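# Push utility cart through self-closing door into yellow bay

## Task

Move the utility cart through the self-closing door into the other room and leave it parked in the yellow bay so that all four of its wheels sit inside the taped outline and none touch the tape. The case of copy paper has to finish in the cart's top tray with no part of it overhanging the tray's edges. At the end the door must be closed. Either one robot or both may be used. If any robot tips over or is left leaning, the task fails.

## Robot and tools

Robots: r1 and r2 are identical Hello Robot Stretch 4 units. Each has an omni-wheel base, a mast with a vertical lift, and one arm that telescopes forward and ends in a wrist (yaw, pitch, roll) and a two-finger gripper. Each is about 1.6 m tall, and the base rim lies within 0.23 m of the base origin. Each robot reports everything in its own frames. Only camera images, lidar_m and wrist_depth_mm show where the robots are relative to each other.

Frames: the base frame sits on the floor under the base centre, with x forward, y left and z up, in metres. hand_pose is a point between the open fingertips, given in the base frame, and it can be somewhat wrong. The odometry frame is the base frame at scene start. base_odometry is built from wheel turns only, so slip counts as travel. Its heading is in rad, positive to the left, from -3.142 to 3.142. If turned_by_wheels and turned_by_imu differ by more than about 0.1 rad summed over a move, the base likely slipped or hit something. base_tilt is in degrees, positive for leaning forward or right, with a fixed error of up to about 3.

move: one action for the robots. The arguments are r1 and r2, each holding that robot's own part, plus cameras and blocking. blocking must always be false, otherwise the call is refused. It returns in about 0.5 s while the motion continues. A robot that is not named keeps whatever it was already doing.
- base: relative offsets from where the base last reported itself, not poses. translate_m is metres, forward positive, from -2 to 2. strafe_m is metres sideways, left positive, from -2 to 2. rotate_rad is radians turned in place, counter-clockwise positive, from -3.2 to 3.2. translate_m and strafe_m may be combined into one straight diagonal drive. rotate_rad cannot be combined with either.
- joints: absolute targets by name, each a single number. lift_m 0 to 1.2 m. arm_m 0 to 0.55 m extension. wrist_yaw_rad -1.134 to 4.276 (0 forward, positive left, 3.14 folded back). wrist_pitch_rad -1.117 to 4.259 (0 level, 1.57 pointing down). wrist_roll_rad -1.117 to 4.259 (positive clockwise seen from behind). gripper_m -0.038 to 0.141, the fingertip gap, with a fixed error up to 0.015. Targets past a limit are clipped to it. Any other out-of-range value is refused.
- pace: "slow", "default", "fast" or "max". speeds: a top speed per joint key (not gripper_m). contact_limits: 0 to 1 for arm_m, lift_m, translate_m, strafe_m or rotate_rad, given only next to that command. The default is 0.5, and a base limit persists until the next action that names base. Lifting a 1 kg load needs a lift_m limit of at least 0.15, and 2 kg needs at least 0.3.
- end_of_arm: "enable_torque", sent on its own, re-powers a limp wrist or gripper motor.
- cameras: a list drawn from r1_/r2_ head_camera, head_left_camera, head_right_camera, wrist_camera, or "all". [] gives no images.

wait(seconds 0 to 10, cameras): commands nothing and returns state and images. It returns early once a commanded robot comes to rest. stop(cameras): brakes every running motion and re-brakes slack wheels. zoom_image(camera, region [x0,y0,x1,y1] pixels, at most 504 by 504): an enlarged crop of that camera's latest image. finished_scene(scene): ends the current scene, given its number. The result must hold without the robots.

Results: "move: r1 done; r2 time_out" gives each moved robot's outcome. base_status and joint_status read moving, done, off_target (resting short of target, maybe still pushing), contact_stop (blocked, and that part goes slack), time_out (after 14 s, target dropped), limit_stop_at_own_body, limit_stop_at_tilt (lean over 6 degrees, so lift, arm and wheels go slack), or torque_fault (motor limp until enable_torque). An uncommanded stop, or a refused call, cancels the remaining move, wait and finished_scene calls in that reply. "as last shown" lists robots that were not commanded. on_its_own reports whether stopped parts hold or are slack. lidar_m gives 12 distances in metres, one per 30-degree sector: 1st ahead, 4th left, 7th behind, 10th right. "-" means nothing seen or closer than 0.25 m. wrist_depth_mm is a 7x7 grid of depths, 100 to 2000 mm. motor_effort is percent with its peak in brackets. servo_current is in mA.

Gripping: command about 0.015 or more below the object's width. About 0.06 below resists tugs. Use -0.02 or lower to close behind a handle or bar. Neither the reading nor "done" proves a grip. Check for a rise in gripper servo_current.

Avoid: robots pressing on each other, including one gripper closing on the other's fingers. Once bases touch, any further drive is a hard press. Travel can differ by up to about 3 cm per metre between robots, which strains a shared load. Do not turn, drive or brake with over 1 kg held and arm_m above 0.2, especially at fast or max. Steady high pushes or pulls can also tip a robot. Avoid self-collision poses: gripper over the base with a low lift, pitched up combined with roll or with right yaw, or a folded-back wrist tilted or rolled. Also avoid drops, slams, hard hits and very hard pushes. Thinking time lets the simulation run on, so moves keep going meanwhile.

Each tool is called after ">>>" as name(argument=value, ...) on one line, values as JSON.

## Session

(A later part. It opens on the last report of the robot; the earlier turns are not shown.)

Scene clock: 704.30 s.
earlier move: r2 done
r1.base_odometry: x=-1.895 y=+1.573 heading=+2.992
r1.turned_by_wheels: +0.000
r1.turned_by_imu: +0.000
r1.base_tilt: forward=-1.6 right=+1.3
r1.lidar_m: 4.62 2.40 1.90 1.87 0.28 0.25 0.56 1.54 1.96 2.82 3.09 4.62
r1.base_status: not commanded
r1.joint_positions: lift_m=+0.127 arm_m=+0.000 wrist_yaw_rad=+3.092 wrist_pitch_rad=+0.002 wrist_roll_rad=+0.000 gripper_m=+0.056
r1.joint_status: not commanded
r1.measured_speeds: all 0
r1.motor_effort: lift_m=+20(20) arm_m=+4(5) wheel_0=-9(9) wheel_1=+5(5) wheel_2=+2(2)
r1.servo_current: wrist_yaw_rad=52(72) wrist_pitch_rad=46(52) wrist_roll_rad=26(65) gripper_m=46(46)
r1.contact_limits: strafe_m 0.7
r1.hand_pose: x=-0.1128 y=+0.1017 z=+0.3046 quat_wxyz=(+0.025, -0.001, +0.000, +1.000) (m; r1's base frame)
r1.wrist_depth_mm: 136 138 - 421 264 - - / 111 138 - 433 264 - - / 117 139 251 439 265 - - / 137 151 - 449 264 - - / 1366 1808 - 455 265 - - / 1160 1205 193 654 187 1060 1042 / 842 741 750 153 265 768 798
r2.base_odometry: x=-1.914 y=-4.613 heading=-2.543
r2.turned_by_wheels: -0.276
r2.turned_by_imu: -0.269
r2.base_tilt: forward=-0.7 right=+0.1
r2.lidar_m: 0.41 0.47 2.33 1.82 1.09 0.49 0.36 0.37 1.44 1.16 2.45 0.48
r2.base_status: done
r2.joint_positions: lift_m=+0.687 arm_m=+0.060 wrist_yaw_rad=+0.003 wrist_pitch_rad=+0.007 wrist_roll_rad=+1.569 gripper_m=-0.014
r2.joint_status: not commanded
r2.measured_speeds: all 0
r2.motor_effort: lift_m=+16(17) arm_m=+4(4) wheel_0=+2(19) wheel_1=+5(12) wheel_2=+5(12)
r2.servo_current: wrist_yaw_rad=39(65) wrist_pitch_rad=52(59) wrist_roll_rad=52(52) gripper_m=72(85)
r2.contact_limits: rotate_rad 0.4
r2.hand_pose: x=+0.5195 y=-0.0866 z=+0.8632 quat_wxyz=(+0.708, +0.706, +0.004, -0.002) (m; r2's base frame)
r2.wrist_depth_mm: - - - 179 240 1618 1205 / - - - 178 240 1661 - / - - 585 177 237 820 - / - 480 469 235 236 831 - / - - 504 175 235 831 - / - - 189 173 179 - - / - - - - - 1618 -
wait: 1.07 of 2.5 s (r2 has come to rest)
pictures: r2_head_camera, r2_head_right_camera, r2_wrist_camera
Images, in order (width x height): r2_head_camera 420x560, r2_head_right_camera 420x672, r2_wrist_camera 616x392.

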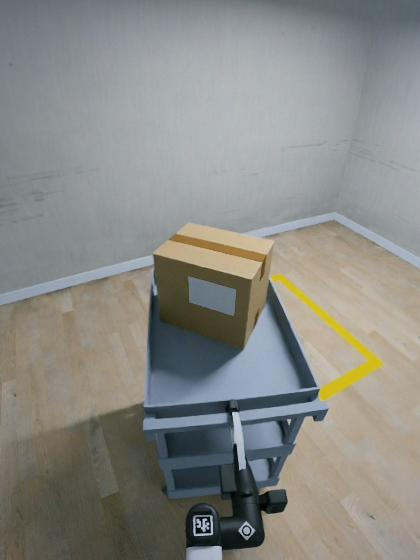

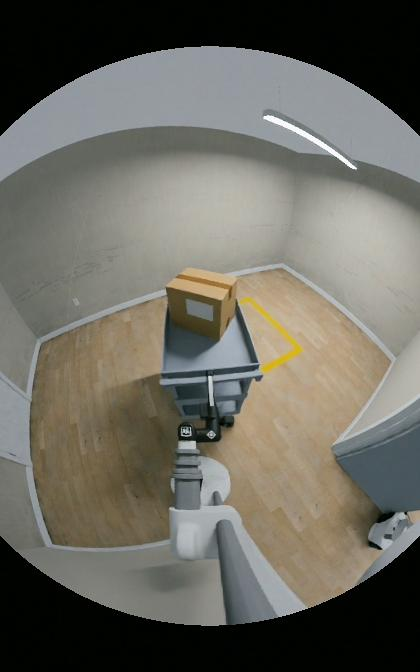

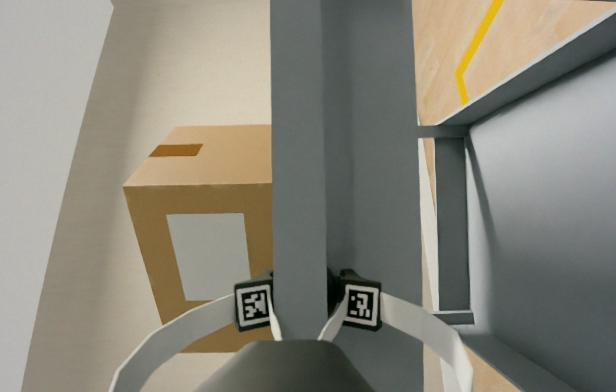

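>>> move(r2={"base":{"translate_m":0.08,"strafe_m":0.44},"pace":"slow","contact_limits":{"strafe_m":0.4}}, blocking=false, cameras=[])

>>> wait(seconds=6.5, cameras=[])

>>> move(r2={"base":{"rotate_rad":-0.42},"pace":"slow","contact_limits":{"rotate_rad":0.4}}, blocking=false, cameras=[])

>>> wait(seconds=2.5, cameras=["r2_head_camera","r2_head_right_camera","r2_wrist_camera"])

Scene clock: 713.40 s.
move: r2 moving
r1: as last shown
r1.lidar_m: 4.61 2.45 1.90 1.88 0.26 0.25 0.55 1.52 1.94 2.85 3.07 4.62
r1.motor_effort: lift_m=+20(20) arm_m=+4(5) wheel_0=-9(9) wheel_1=+4(5) wheel_2=+2(2)
r1.servo_current: wrist_yaw_rad=52(59) wrist_pitch_rad=39(46) wrist_roll_rad=59(59) gripper_m=39(46)
r1.contact_limits: strafe_m 0.7
r1.wrist_depth_mm: 136 138 - 421 264 - - / 110 138 - 430 265 - - / 118 139 250 439 265 - - / 137 151 - 449 264 - - / 1397 1863 - 459 266 - - / 1182 1205 193 661 188 1042 1025 / 854 750 750 153 267 778 809
r2.base_odometry: x=-1.909 y=-4.625 heading=-2.543
r2.turned_by_wheels: -0.001
r2.turned_by_imu: +0.000
r2.base_tilt: forward=-0.7 right=+0.1
r2.lidar_m: 0.44 0.48 2.33 1.81 1.16 0.53 0.39 0.36 1.43 1.17 2.47 0.48
r2.base_status: translate_m moving; strafe_m moving
r2.joint_positions: lift_m=+0.687 arm_m=+0.060 wrist_yaw_rad=+0.001 wrist_pitch_rad=+0.007 wrist_roll_rad=+1.569 gripper_m=-0.014
r2.joint_status: not commanded
r2.measured_speeds: translate_m=+0.009 strafe_m=+0.051 rotate_rad=+0.001 lift_m=+0.000 arm_m=+0.000 wrist_yaw_rad=-0.003 wrist_pitch_rad=+0.000 wrist_roll_rad=+0.000
r2.motor_effort: lift_m=+17(17) arm_m=+4(4) wheel_0=-10(10) wheel_1=+8(9) wheel_2=-9(9)
r2.servo_current: wrist_yaw_rad=39(59) wrist_pitch_rad=52(52) wrist_roll_rad=52(52) gripper_m=78(78)
r2.contact_limits: strafe_m 0.4
r2.hand_pose: x=+0.5193 y=-0.0872 z=+0.8632 quat_wxyz=(+0.708, +0.706, +0.003, -0.002) (m; r2's base frame)
r2.wrist_depth_mm: - - - 179 241 1661 1229 / - - - 179 239 1661 - / - - 597 177 238 809 - / - 480 466 236 237 854 - / - - 504 174 234 831 - / - - 187 173 180 - - / - - 591 - - 1618 -
pictures: none
No camera images: "cameras" was empty.

Scene clock: 718.60 s.
earlier move: r2 done
r1.base_odometry: x=-1.895 y=+1.573 heading=+2.992
r1.turned_by_wheels: +0.000
r1.turned_by_imu: +0.000
r1.base_tilt: forward=-1.6 right=+1.3
r1.lidar_m: 4.60 2.40 1.93 1.88 0.28 0.25 0.56 1.52 1.92 2.85 3.08 4.62
r1.base_status: not commanded
r1.joint_positions: lift_m=+0.127 arm_m=+0.000 wrist_yaw_rad=+3.092 wrist_pitch_rad=+0.002 wrist_roll_rad=+0.000 gripper_m=+0.056
r1.joint_status: not commanded
r1.measured_speeds: all 0
r1.motor_effort: lift_m=+20(20) arm_m=+4(5) wheel_0=-9(9) wheel_1=+5(5) wheel_2=+2(2)
r1.servo_current: wrist_yaw_rad=46(65) wrist_pitch_rad=46(52) wrist_roll_rad=33(65) gripper_m=46(52)
r1.contact_limits: strafe_m 0.7
r1.hand_pose: x=-0.1128 y=+0.1017 z=+0.3046 quat_wxyz=(+0.025, -0.001, +0.000, +1.000) (m; r1's base frame)
r1.wrist_depth_mm: 136 138 - 424 265 - - / 111 138 - 430 265 - - / 117 139 251 439 264 - - / 137 152 - 442 266 - - / 1366 - - 452 265 - - / 1160 1160 193 661 187 1060 1060 / 854 750 750 153 266 778 820
r2.base_odometry: x=-1.733 y=-5.021 heading=-2.543
r2.turned_by_wheels: +0.000
r2.turned_by_imu: -0.001
r2.base_tilt: forward=-0.7 right=+0.1
r2.lidar_m: 0.52 2.15 1.86 1.42 1.40 0.82 0.64 0.62 0.67 1.57 3.32 0.40
r2.base_status: done
r2.joint_positions: lift_m=+0.687 arm_m=+0.060 wrist_yaw_rad=-0.002 wrist_pitch_rad=+0.007 wrist_roll_rad=+1.569 gripper_m=-0.014
r2.joint_status: not commanded
r2.measured_speeds: all 0
r2.motor_effort: lift_m=+17(17) arm_m=+4(4) wheel_0=-7(14) wheel_1=+3(9) wheel_2=-6(11)
r2.servo_current: wrist_yaw_rad=46(65) wrist_pitch_rad=52(59) wrist_roll_rad=39(59) gripper_m=78(85)
r2.contact_limits: strafe_m 0.4
r2.hand_pose: x=+0.5191 y=-0.0881 z=+0.8632 quat_wxyz=(+0.708, +0.706, +0.002, -0.003) (m; r2's base frame)
r2.wrist_depth_mm: - 362 364 - 151 - - / - 433 418 104 165 - - / - - 530 112 181 - - / - - - 129 200 - - / - - - 141 224 1618 504 / - - 183 164 181 1576 469 / - 123 - - - 351 407
wait: 5.20 of 6.5 s (r2 has come to rest)
pictures: none
No camera images: "cameras" was empty.

Scene clock: 719.10 s.
move: r2 moving
r1: as last shown
r1.lidar_m: 4.59 2.42 1.92 1.88 0.29 0.25 0.57 1.54 1.92 2.83 3.10 4.63
r1.motor_effort: lift_m=+20(20) arm_m=+4(5) wheel_0=-8(9) wheel_1=+5(5) wheel_2=+2(2)
r1.servo_current: wrist_yaw_rad=46(46) wrist_pitch_rad=39(46) wrist_roll_rad=46(52) gripper_m=46(46)
r1.contact_limits: strafe_m 0.7
r1.wrist_depth_mm: 136 138 - 421 264 - - / 111 139 - 427 265 - - / 117 139 251 439 265 - - / 137 151 - 449 266 - - / 1336 - - 459 265 - - / 1205 1205 193 661 187 1042 1008 / 854 759 750 154 267 768 809
r2.base_odometry: x=-1.732 y=-5.022 heading=-2.666
r2.turned_by_wheels: -0.123
r2.turned_by_imu: -0.119
r2.base_tilt: forward=-0.7 right=+0.0
r2.lidar_m: 0.48 2.17 2.10 1.46 1.39 0.95 0.65 0.60 0.67 1.59 2.30 0.45
r2.base_status: rotate_rad moving
r2.joint_positions: lift_m=+0.687 arm_m=+0.060 wrist_yaw_rad=+0.008 wrist_pitch_rad=+0.007 wrist_roll_rad=+1.569 gripper_m=-0.014
r2.joint_status: not commanded
r2.measured_speeds: translate_m=+0.001 strafe_m=+0.000 rotate_rad=-0.487 lift_m=+0.000 arm_m=+0.000 wrist_yaw_rad=+0.000 wrist_pitch_rad=+0.000 wrist_roll_rad=+0.000
r2.motor_effort: lift_m=+17(17) arm_m=+4(4) wheel_0=+15(16) wheel_1=+8(11) wheel_2=+13(13)
r2.servo_current: wrist_yaw_rad=65(65) wrist_pitch_rad=52(52) wrist_roll_rad=52(59) gripper_m=78(85)
r2.contact_limits: rotate_rad 0.4
r2.hand_pose: x=+0.5199 y=-0.0851 z=+0.8632 quat_wxyz=(+0.708, +0.706, +0.005, +0.000) (m; r2's base frame)
r2.wrist_depth_mm: - 421 418 108 165 - - / - 394 394 119 176 - - / - 508 473 126 190 - - / - - 591 137 204 - - / - - - 148 222 1618 - / - - 183 165 179 1537 480 / - - - - - 1366 1160
pictures: none
No camera images: "cameras" was empty.

Scene clock: 720.20 s.
earlier move: r2 done
r1.base_odometry: x=-1.895 y=+1.573 heading=+2.992
r1.turned_by_wheels: +0.000
r1.turned_by_imu: +0.000
r1.base_tilt: forward=-1.6 right=+1.3
r1.lidar_m: 4.62 2.42 1.91 1.87 0.26 0.25 0.55 1.51 1.93 2.84 3.10 4.62
r1.base_status: not commanded
r1.joint_positions: lift_m=+0.127 arm_m=+0.000 wrist_yaw_rad=+3.092 wrist_pitch_rad=+0.002 wrist_roll_rad=+0.000 gripper_m=+0.056
r1.joint_status: not commanded
r1.measured_speeds: all 0
r1.motor_effort: lift_m=+20(20) arm_m=+4(5) wheel_0=-8(9) wheel_1=+5(5) wheel_2=+2(2)
r1.servo_current: wrist_yaw_rad=52(59) wrist_pitch_rad=46(46) wrist_roll_rad=52(65) gripper_m=33(46)
r1.contact_limits: strafe_m 0.7
r1.hand_pose: x=-0.1128 y=+0.1017 z=+0.3046 quat_wxyz=(+0.025, -0.001, +0.000, +1.000) (m; r1's base frame)
r1.wrist_depth_mm: 136 138 - 424 263 - - / 110 138 - 433 265 - - / 117 139 250 439 264 - - / 136 151 - 449 266 - - / 1366 - - 462 266 - - / 1182 1182 194 661 187 1060 1042 / 842 759 741 153 267 768 820
r2.base_odometry: x=-1.733 y=-5.021 heading=-2.962
r2.turned_by_wheels: -0.296
r2.turned_by_imu: -0.288
r2.base_tilt: forward=-0.7 right=+0.1
r2.lidar_m: 0.44 0.47 2.17 1.64 1.42 1.40 0.78 0.64 0.61 0.71 1.61 0.49
r2.base_status: done
r2.joint_positions: lift_m=+0.687 arm_m=+0.060 wrist_yaw_rad=+0.003 wrist_pitch_rad=+0.007 wrist_roll_rad=+1.569 gripper_m=-0.014
r2.joint_status: not commanded
r2.measured_speeds: all 0
r2.motor_effort: lift_m=+17(17) arm_m=+4(4) wheel_0=+5(16) wheel_1=+4(11) wheel_2=+6(14)
r2.servo_current: wrist_yaw_rad=39(65) wrist_pitch_rad=52(52) wrist_roll_rad=59(59) gripper_m=78(85)
r2.contact_limits: rotate_rad 0.4
r2.hand_pose: x=+0.5195 y=-0.0866 z=+0.8632 quat_wxyz=(+0.708, +0.706, +0.004, -0.002) (m; r2's base frame)
r2.wrist_depth_mm: - - - 244 246 1576 1182 / - - - 181 242 1756 496 / - - 627 180 240 809 - / - 508 469 178 237 842 - / - - 496 176 236 831 - / - - 189 174 180 - - / - - 585 - - - -
wait: 1.10 of 2.5 s (r2 has come to rest)
pictures: r2_head_camera, r2_head_right_camera, r2_wrist_camera
Images, in order (width x height): r2_head_camera 420x560, r2_head_right_camera 420x672, r2_wrist_camera 616x392.

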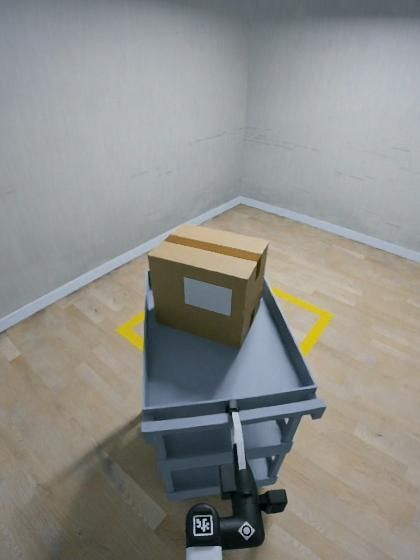

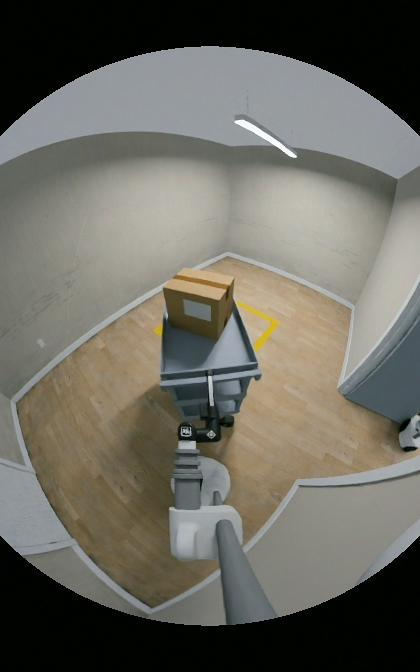

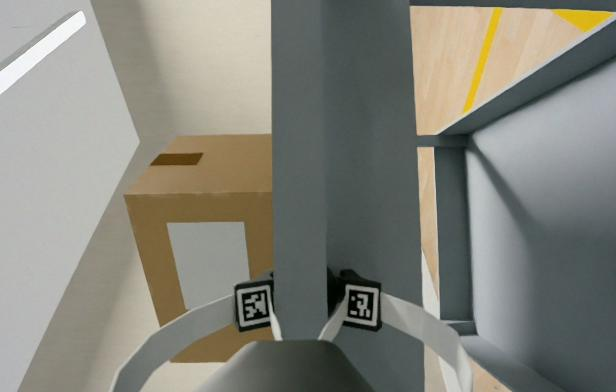

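>>> move(r2={"base":{"translate_m":0.04,"strafe_m":0.33},"pace":"slow","contact_limits":{"strafe_m":0.4}}, blocking=false, cameras=[])

>>> wait(seconds=5, cameras=[])

>>> move(r2={"base":{"rotate_rad":-0.28},"pace":"slow","contact_limits":{"rotate_rad":0.4}}, blocking=false, cameras=[])

>>> wait(seconds=2.5, cameras=["r2_head_camera","r2_head_right_camera","r2_wrist_camera"])

>>> zoom_image(camera="r2_head_right_camera", region=[60, 230, 360, 480])

Scene clock: 738.17 s.
move: r2 moving
r1: as last shown
r1.lidar_m: 4.60 2.41 1.92 1.88 0.27 0.25 0.59 1.55 1.92 2.83 3.09 4.61
r1.motor_effort: lift_m=+20(20) arm_m=+4(5) wheel_0=-9(9) wheel_1=+4(5) wheel_2=+2(2)
r1.servo_current: wrist_yaw_rad=39(72) wrist_pitch_rad=46(46) wrist_roll_rad=46(65) gripper_m=46(46)
r1.contact_limits: strafe_m 0.7
r1.wrist_depth_mm: 136 138 - 421 263 - - / 111 138 - 433 264 - - / 117 139 250 445 264 - - / 137 152 - 445 265 - - / 1366 - - 455 264 - - / 1182 1205 193 654 187 1042 1025 / 831 750 759 153 267 768 820
r2.base_odometry: x=-1.732 y=-5.035 heading=-2.963
r2.turned_by_wheels: -0.001
r2.turned_by_imu: +0.000
r2.base_tilt: forward=-0.6 right=+0.1
r2.lidar_m: 0.42 0.48 2.15 1.61 1.41 1.38 0.78 0.64 0.65 0.72 1.61 0.49
r2.base_status: translate_m moving; strafe_m moving
r2.joint_positions: lift_m=+0.687 arm_m=+0.060 wrist_yaw_rad=+0.000 wrist_pitch_rad=+0.007 wrist_roll_rad=+1.569 gripper_m=-0.014
r2.joint_status: not commanded
r2.measured_speeds: translate_m=+0.006 strafe_m=+0.052 rotate_rad=-0.001 lift_m=+0.000 arm_m=+0.000 wrist_yaw_rad=-0.008 wrist_pitch_rad=+0.000 wrist_roll_rad=+0.000
r2.motor_effort: lift_m=+17(17) arm_m=+4(4) wheel_0=-8(9) wheel_1=+6(9) wheel_2=-7(7)
r2.servo_current: wrist_yaw_rad=52(59) wrist_pitch_rad=52(52) wrist_roll_rad=52(59) gripper_m=72(78)
r2.contact_limits: strafe_m 0.4
r2.hand_pose: x=+0.5193 y=-0.0874 z=+0.8632 quat_wxyz=(+0.708, +0.706, +0.003, -0.003) (m; r2's base frame)
r2.wrist_depth_mm: - - - 246 248 1661 1229 / - - - 182 244 1756 504 / - - 647 180 242 809 - / - - 469 178 238 842 - / - - 496 175 236 820 - / - - 189 174 182 - - / - - 580 - - - -
pictures: none
No camera images: "cameras" was empty.

Scene clock: 742.20 s.
earlier move: r2 done
r1.base_odometry: x=-1.895 y=+1.573 heading=+2.992
r1.turned_by_wheels: +0.000
r1.turned_by_imu: +0.000
r1.base_tilt: forward=-1.6 right=+1.3
r1.lidar_m: 4.61 2.45 1.92 1.89 0.28 0.25 0.58 1.53 1.93 2.84 3.10 4.61
r1.base_status: not commanded
r1.joint_positions: lift_m=+0.127 arm_m=+0.000 wrist_yaw_rad=+3.092 wrist_pitch_rad=+0.002 wrist_roll_rad=+0.000 gripper_m=+0.056
r1.joint_status: not commanded
r1.measured_speeds: all 0
r1.motor_effort: lift_m=+20(20) arm_m=+5(5) wheel_0=-8(9) wheel_1=+5(5) wheel_2=+2(2)
r1.servo_current: wrist_yaw_rad=59(78) wrist_pitch_rad=39(52) wrist_roll_rad=46(65) gripper_m=39(46)
r1.contact_limits: strafe_m 0.7
r1.hand_pose: x=-0.1128 y=+0.1017 z=+0.3046 quat_wxyz=(+0.025, -0.001, +0.000, +1.000) (m; r1's base frame)
r1.wrist_depth_mm: 136 138 - 424 265 - - / 111 139 - 430 264 - - / 117 139 250 439 265 - - / 137 151 - 445 264 - - / 1336 - - 455 266 - - / 1182 1205 193 661 187 1042 1042 / 854 750 750 153 267 768 820
r2.base_odometry: x=-1.713 y=-5.353 heading=-2.963
r2.turned_by_wheels: +0.000
r2.turned_by_imu: +0.000
r2.base_tilt: forward=-0.7 right=+0.1
r2.lidar_m: 0.45 1.90 1.90 1.43 1.21 1.19 1.10 0.89 0.89 1.04 1.88 0.47
r2.base_status: done
r2.joint_positions: lift_m=+0.687 arm_m=+0.060 wrist_yaw_rad=-0.003 wrist_pitch_rad=+0.007 wrist_roll_rad=+1.569 gripper_m=-0.014
r2.joint_status: not commanded
r2.measured_speeds: all 0
r2.motor_effort: lift_m=+17(17) arm_m=+4(5) wheel_0=-4(13) wheel_1=+5(9) wheel_2=-6(12)
r2.servo_current: wrist_yaw_rad=39(59) wrist_pitch_rad=46(59) wrist_roll_rad=46(59) gripper_m=72(85)
r2.contact_limits: strafe_m 0.4
r2.hand_pose: x=+0.5190 y=-0.0884 z=+0.8632 quat_wxyz=(+0.708, +0.706, +0.001, -0.004) (m; r2's base frame)
r2.wrist_depth_mm: - - 535 131 187 - - / - 459 436 138 196 - - / - 459 452 145 208 - - / - - 530 153 218 - - / - - 640 164 229 - - / - - 188 172 181 1576 500 / - 123 - - - 1576 462
wait: 4.03 of 5 s (r2 has come to rest)
pictures: none
No camera images: "cameras" was empty.

Scene clock: 742.70 s.
move: r2 moving
r1: as last shown
r1.lidar_m: 4.63 2.43 1.91 1.87 0.25 0.25 0.58 1.52 1.92 2.85 3.08 4.61
r1.motor_effort: lift_m=+20(20) arm_m=+4(5) wheel_0=-9(9) wheel_1=+4(5) wheel_2=+2(2)
r1.servo_current: wrist_yaw_rad=46(65) wrist_pitch_rad=52(52) wrist_roll_rad=20(59) gripper_m=39(46)
r1.contact_limits: strafe_m 0.7
r1.wrist_depth_mm: 136 138 - 421 265 - - / 111 138 - 433 264 - - / 117 139 250 436 264 - - / 137 152 - 452 266 - - / 1397 - - 459 265 - - / 1205 1182 193 654 187 1060 1042 / 842 768 759 153 266 778 809
r2.base_odometry: x=-1.713 y=-5.353 heading=-3.087
r2.turned_by_wheels: -0.124
r2.turned_by_imu: -0.120
r2.base_tilt: forward=-0.7 right=+0.1
r2.lidar_m: 0.47 0.51 1.89 1.64 1.24 1.20 1.20 0.91 0.87 0.97 1.89 0.48
r2.base_status: rotate_rad moving
r2.joint_positions: lift_m=+0.687 arm_m=+0.060 wrist_yaw_rad=+0.006 wrist_pitch_rad=+0.007 wrist_roll_rad=+1.569 gripper_m=-0.014
r2.joint_status: not commanded
r2.measured_speeds: translate_m=+0.000 strafe_m=-0.001 rotate_rad=-0.493 lift_m=+0.000 arm_m=+0.000 wrist_yaw_rad=+0.000 wrist_pitch_rad=+0.000 wrist_roll_rad=+0.000
r2.motor_effort: lift_m=+17(17) arm_m=+4(4) wheel_0=+13(15) wheel_1=+9(10) wheel_2=+13(13)
r2.servo_current: wrist_yaw_rad=52(52) wrist_pitch_rad=46(52) wrist_roll_rad=52(59) gripper_m=78(85)
r2.contact_limits: rotate_rad 0.4
r2.hand_pose: x=+0.5197 y=-0.0858 z=+0.8632 quat_wxyz=(+0.708, +0.706, +0.005, -0.001) (m; r2's base frame)
r2.wrist_depth_mm: - - - 149 205 1464 - / - - 539 153 211 - - / - 466 449 157 216 809 - / - - 484 162 224 831 - / - - 569 169 230 - - / - - 186 173 180 - - / - - - - - 1537 484
pictures: none
No camera images: "cameras" was empty.

Scene clock: 743.57 s.
earlier move: r2 done
r1.base_odometry: x=-1.895 y=+1.573 heading=+2.992
r1.turned_by_wheels: +0.000
r1.turned_by_imu: +0.000
r1.base_tilt: forward=-1.6 right=+1.3
r1.lidar_m: 4.61 2.41 1.93 1.89 0.28 0.25 0.59 1.56 1.95 2.83 3.10 4.61
r1.base_status: not commanded
r1.joint_positions: lift_m=+0.127 arm_m=+0.000 wrist_yaw_rad=+3.092 wrist_pitch_rad=+0.002 wrist_roll_rad=+0.000 gripper_m=+0.056
r1.joint_status: not commanded
r1.measured_speeds: all 0
r1.motor_effort: lift_m=+20(20) arm_m=+4(5) wheel_0=-9(9) wheel_1=+5(5) wheel_2=+2(2)
r1.servo_current: wrist_yaw_rad=65(65) wrist_pitch_rad=39(52) wrist_roll_rad=39(59) gripper_m=46(52)
r1.contact_limits: strafe_m 0.7
r1.hand_pose: x=-0.1128 y=+0.1017 z=+0.3046 quat_wxyz=(+0.025, -0.001, +0.000, +1.000) (m; r1's base frame)
r1.wrist_depth_mm: 136 138 - 427 264 - - / 111 139 - 430 264 - - / 117 139 250 439 265 - - / 137 151 - 445 264 - - / 1397 - - 455 266 - - / 1205 1182 194 661 187 1060 1042 / 842 750 759 153 268 778 820
r2.base_odometry: x=-1.713 y=-5.353 heading=+3.042
r2.turned_by_wheels: -0.154
r2.turned_by_imu: -0.150
r2.base_tilt: forward=-0.7 right=+0.1
r2.lidar_m: 0.43 0.45 1.88 1.90 1.31 1.19 1.28 0.97 0.87 0.93 1.91 0.49
r2.base_status: done
r2.joint_positions: lift_m=+0.687 arm_m=+0.060 wrist_yaw_rad=+0.006 wrist_pitch_rad=+0.007 wrist_roll_rad=+1.569 gripper_m=-0.014
r2.joint_status: not commanded
r2.measured_speeds: all 0
r2.motor_effort: lift_m=+17(17) arm_m=+4(5) wheel_0=+5(15) wheel_1=+4(10) wheel_2=+8(13)
r2.servo_current: wrist_yaw_rad=52(59) wrist_pitch_rad=46(52) wrist_roll_rad=46(59) gripper_m=78(85)
r2.contact_limits: rotate_rad 0.4
r2.hand_pose: x=+0.5197 y=-0.0858 z=+0.8632 quat_wxyz=(+0.708, +0.706, +0.005, -0.001) (m; r2's base frame)
r2.wrist_depth_mm: - - - 189 252 1708 1078 / - - - 186 247 1618 - / - - - 182 244 788 - / - - 466 179 239 842 - / - - 488 177 236 842 - / - - 189 174 181 - - / - - 564 - - - -
wait: 0.87 of 2.5 s (r2 has come to rest)
pictures: r2_head_camera, r2_head_right_camera, r2_wrist_camera
Images, in order (width x height): r2_head_camera 420x560, r2_head_right_camera 420x672, r2_wrist_camera 616x392.

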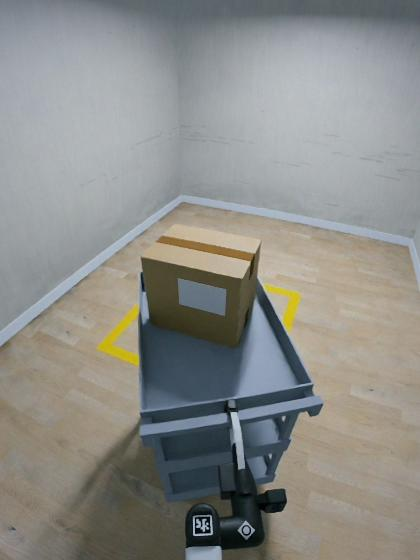

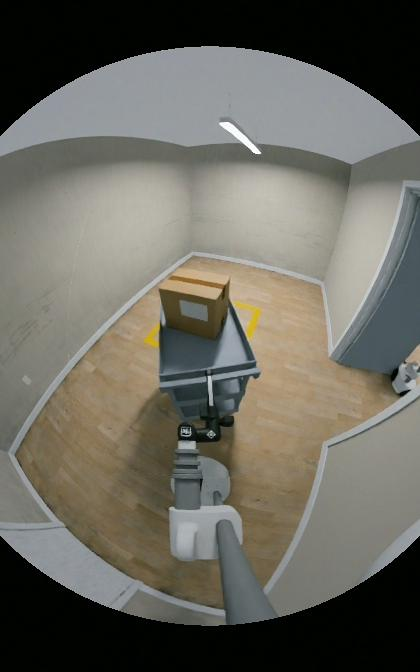

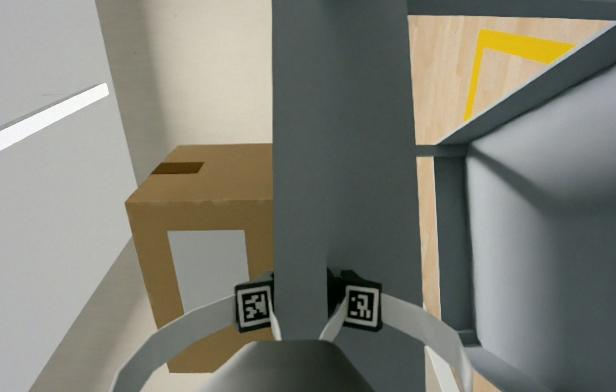

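Scaled by 1.680 from the camera's 420x672 image, which has a finer 600x960 frame.

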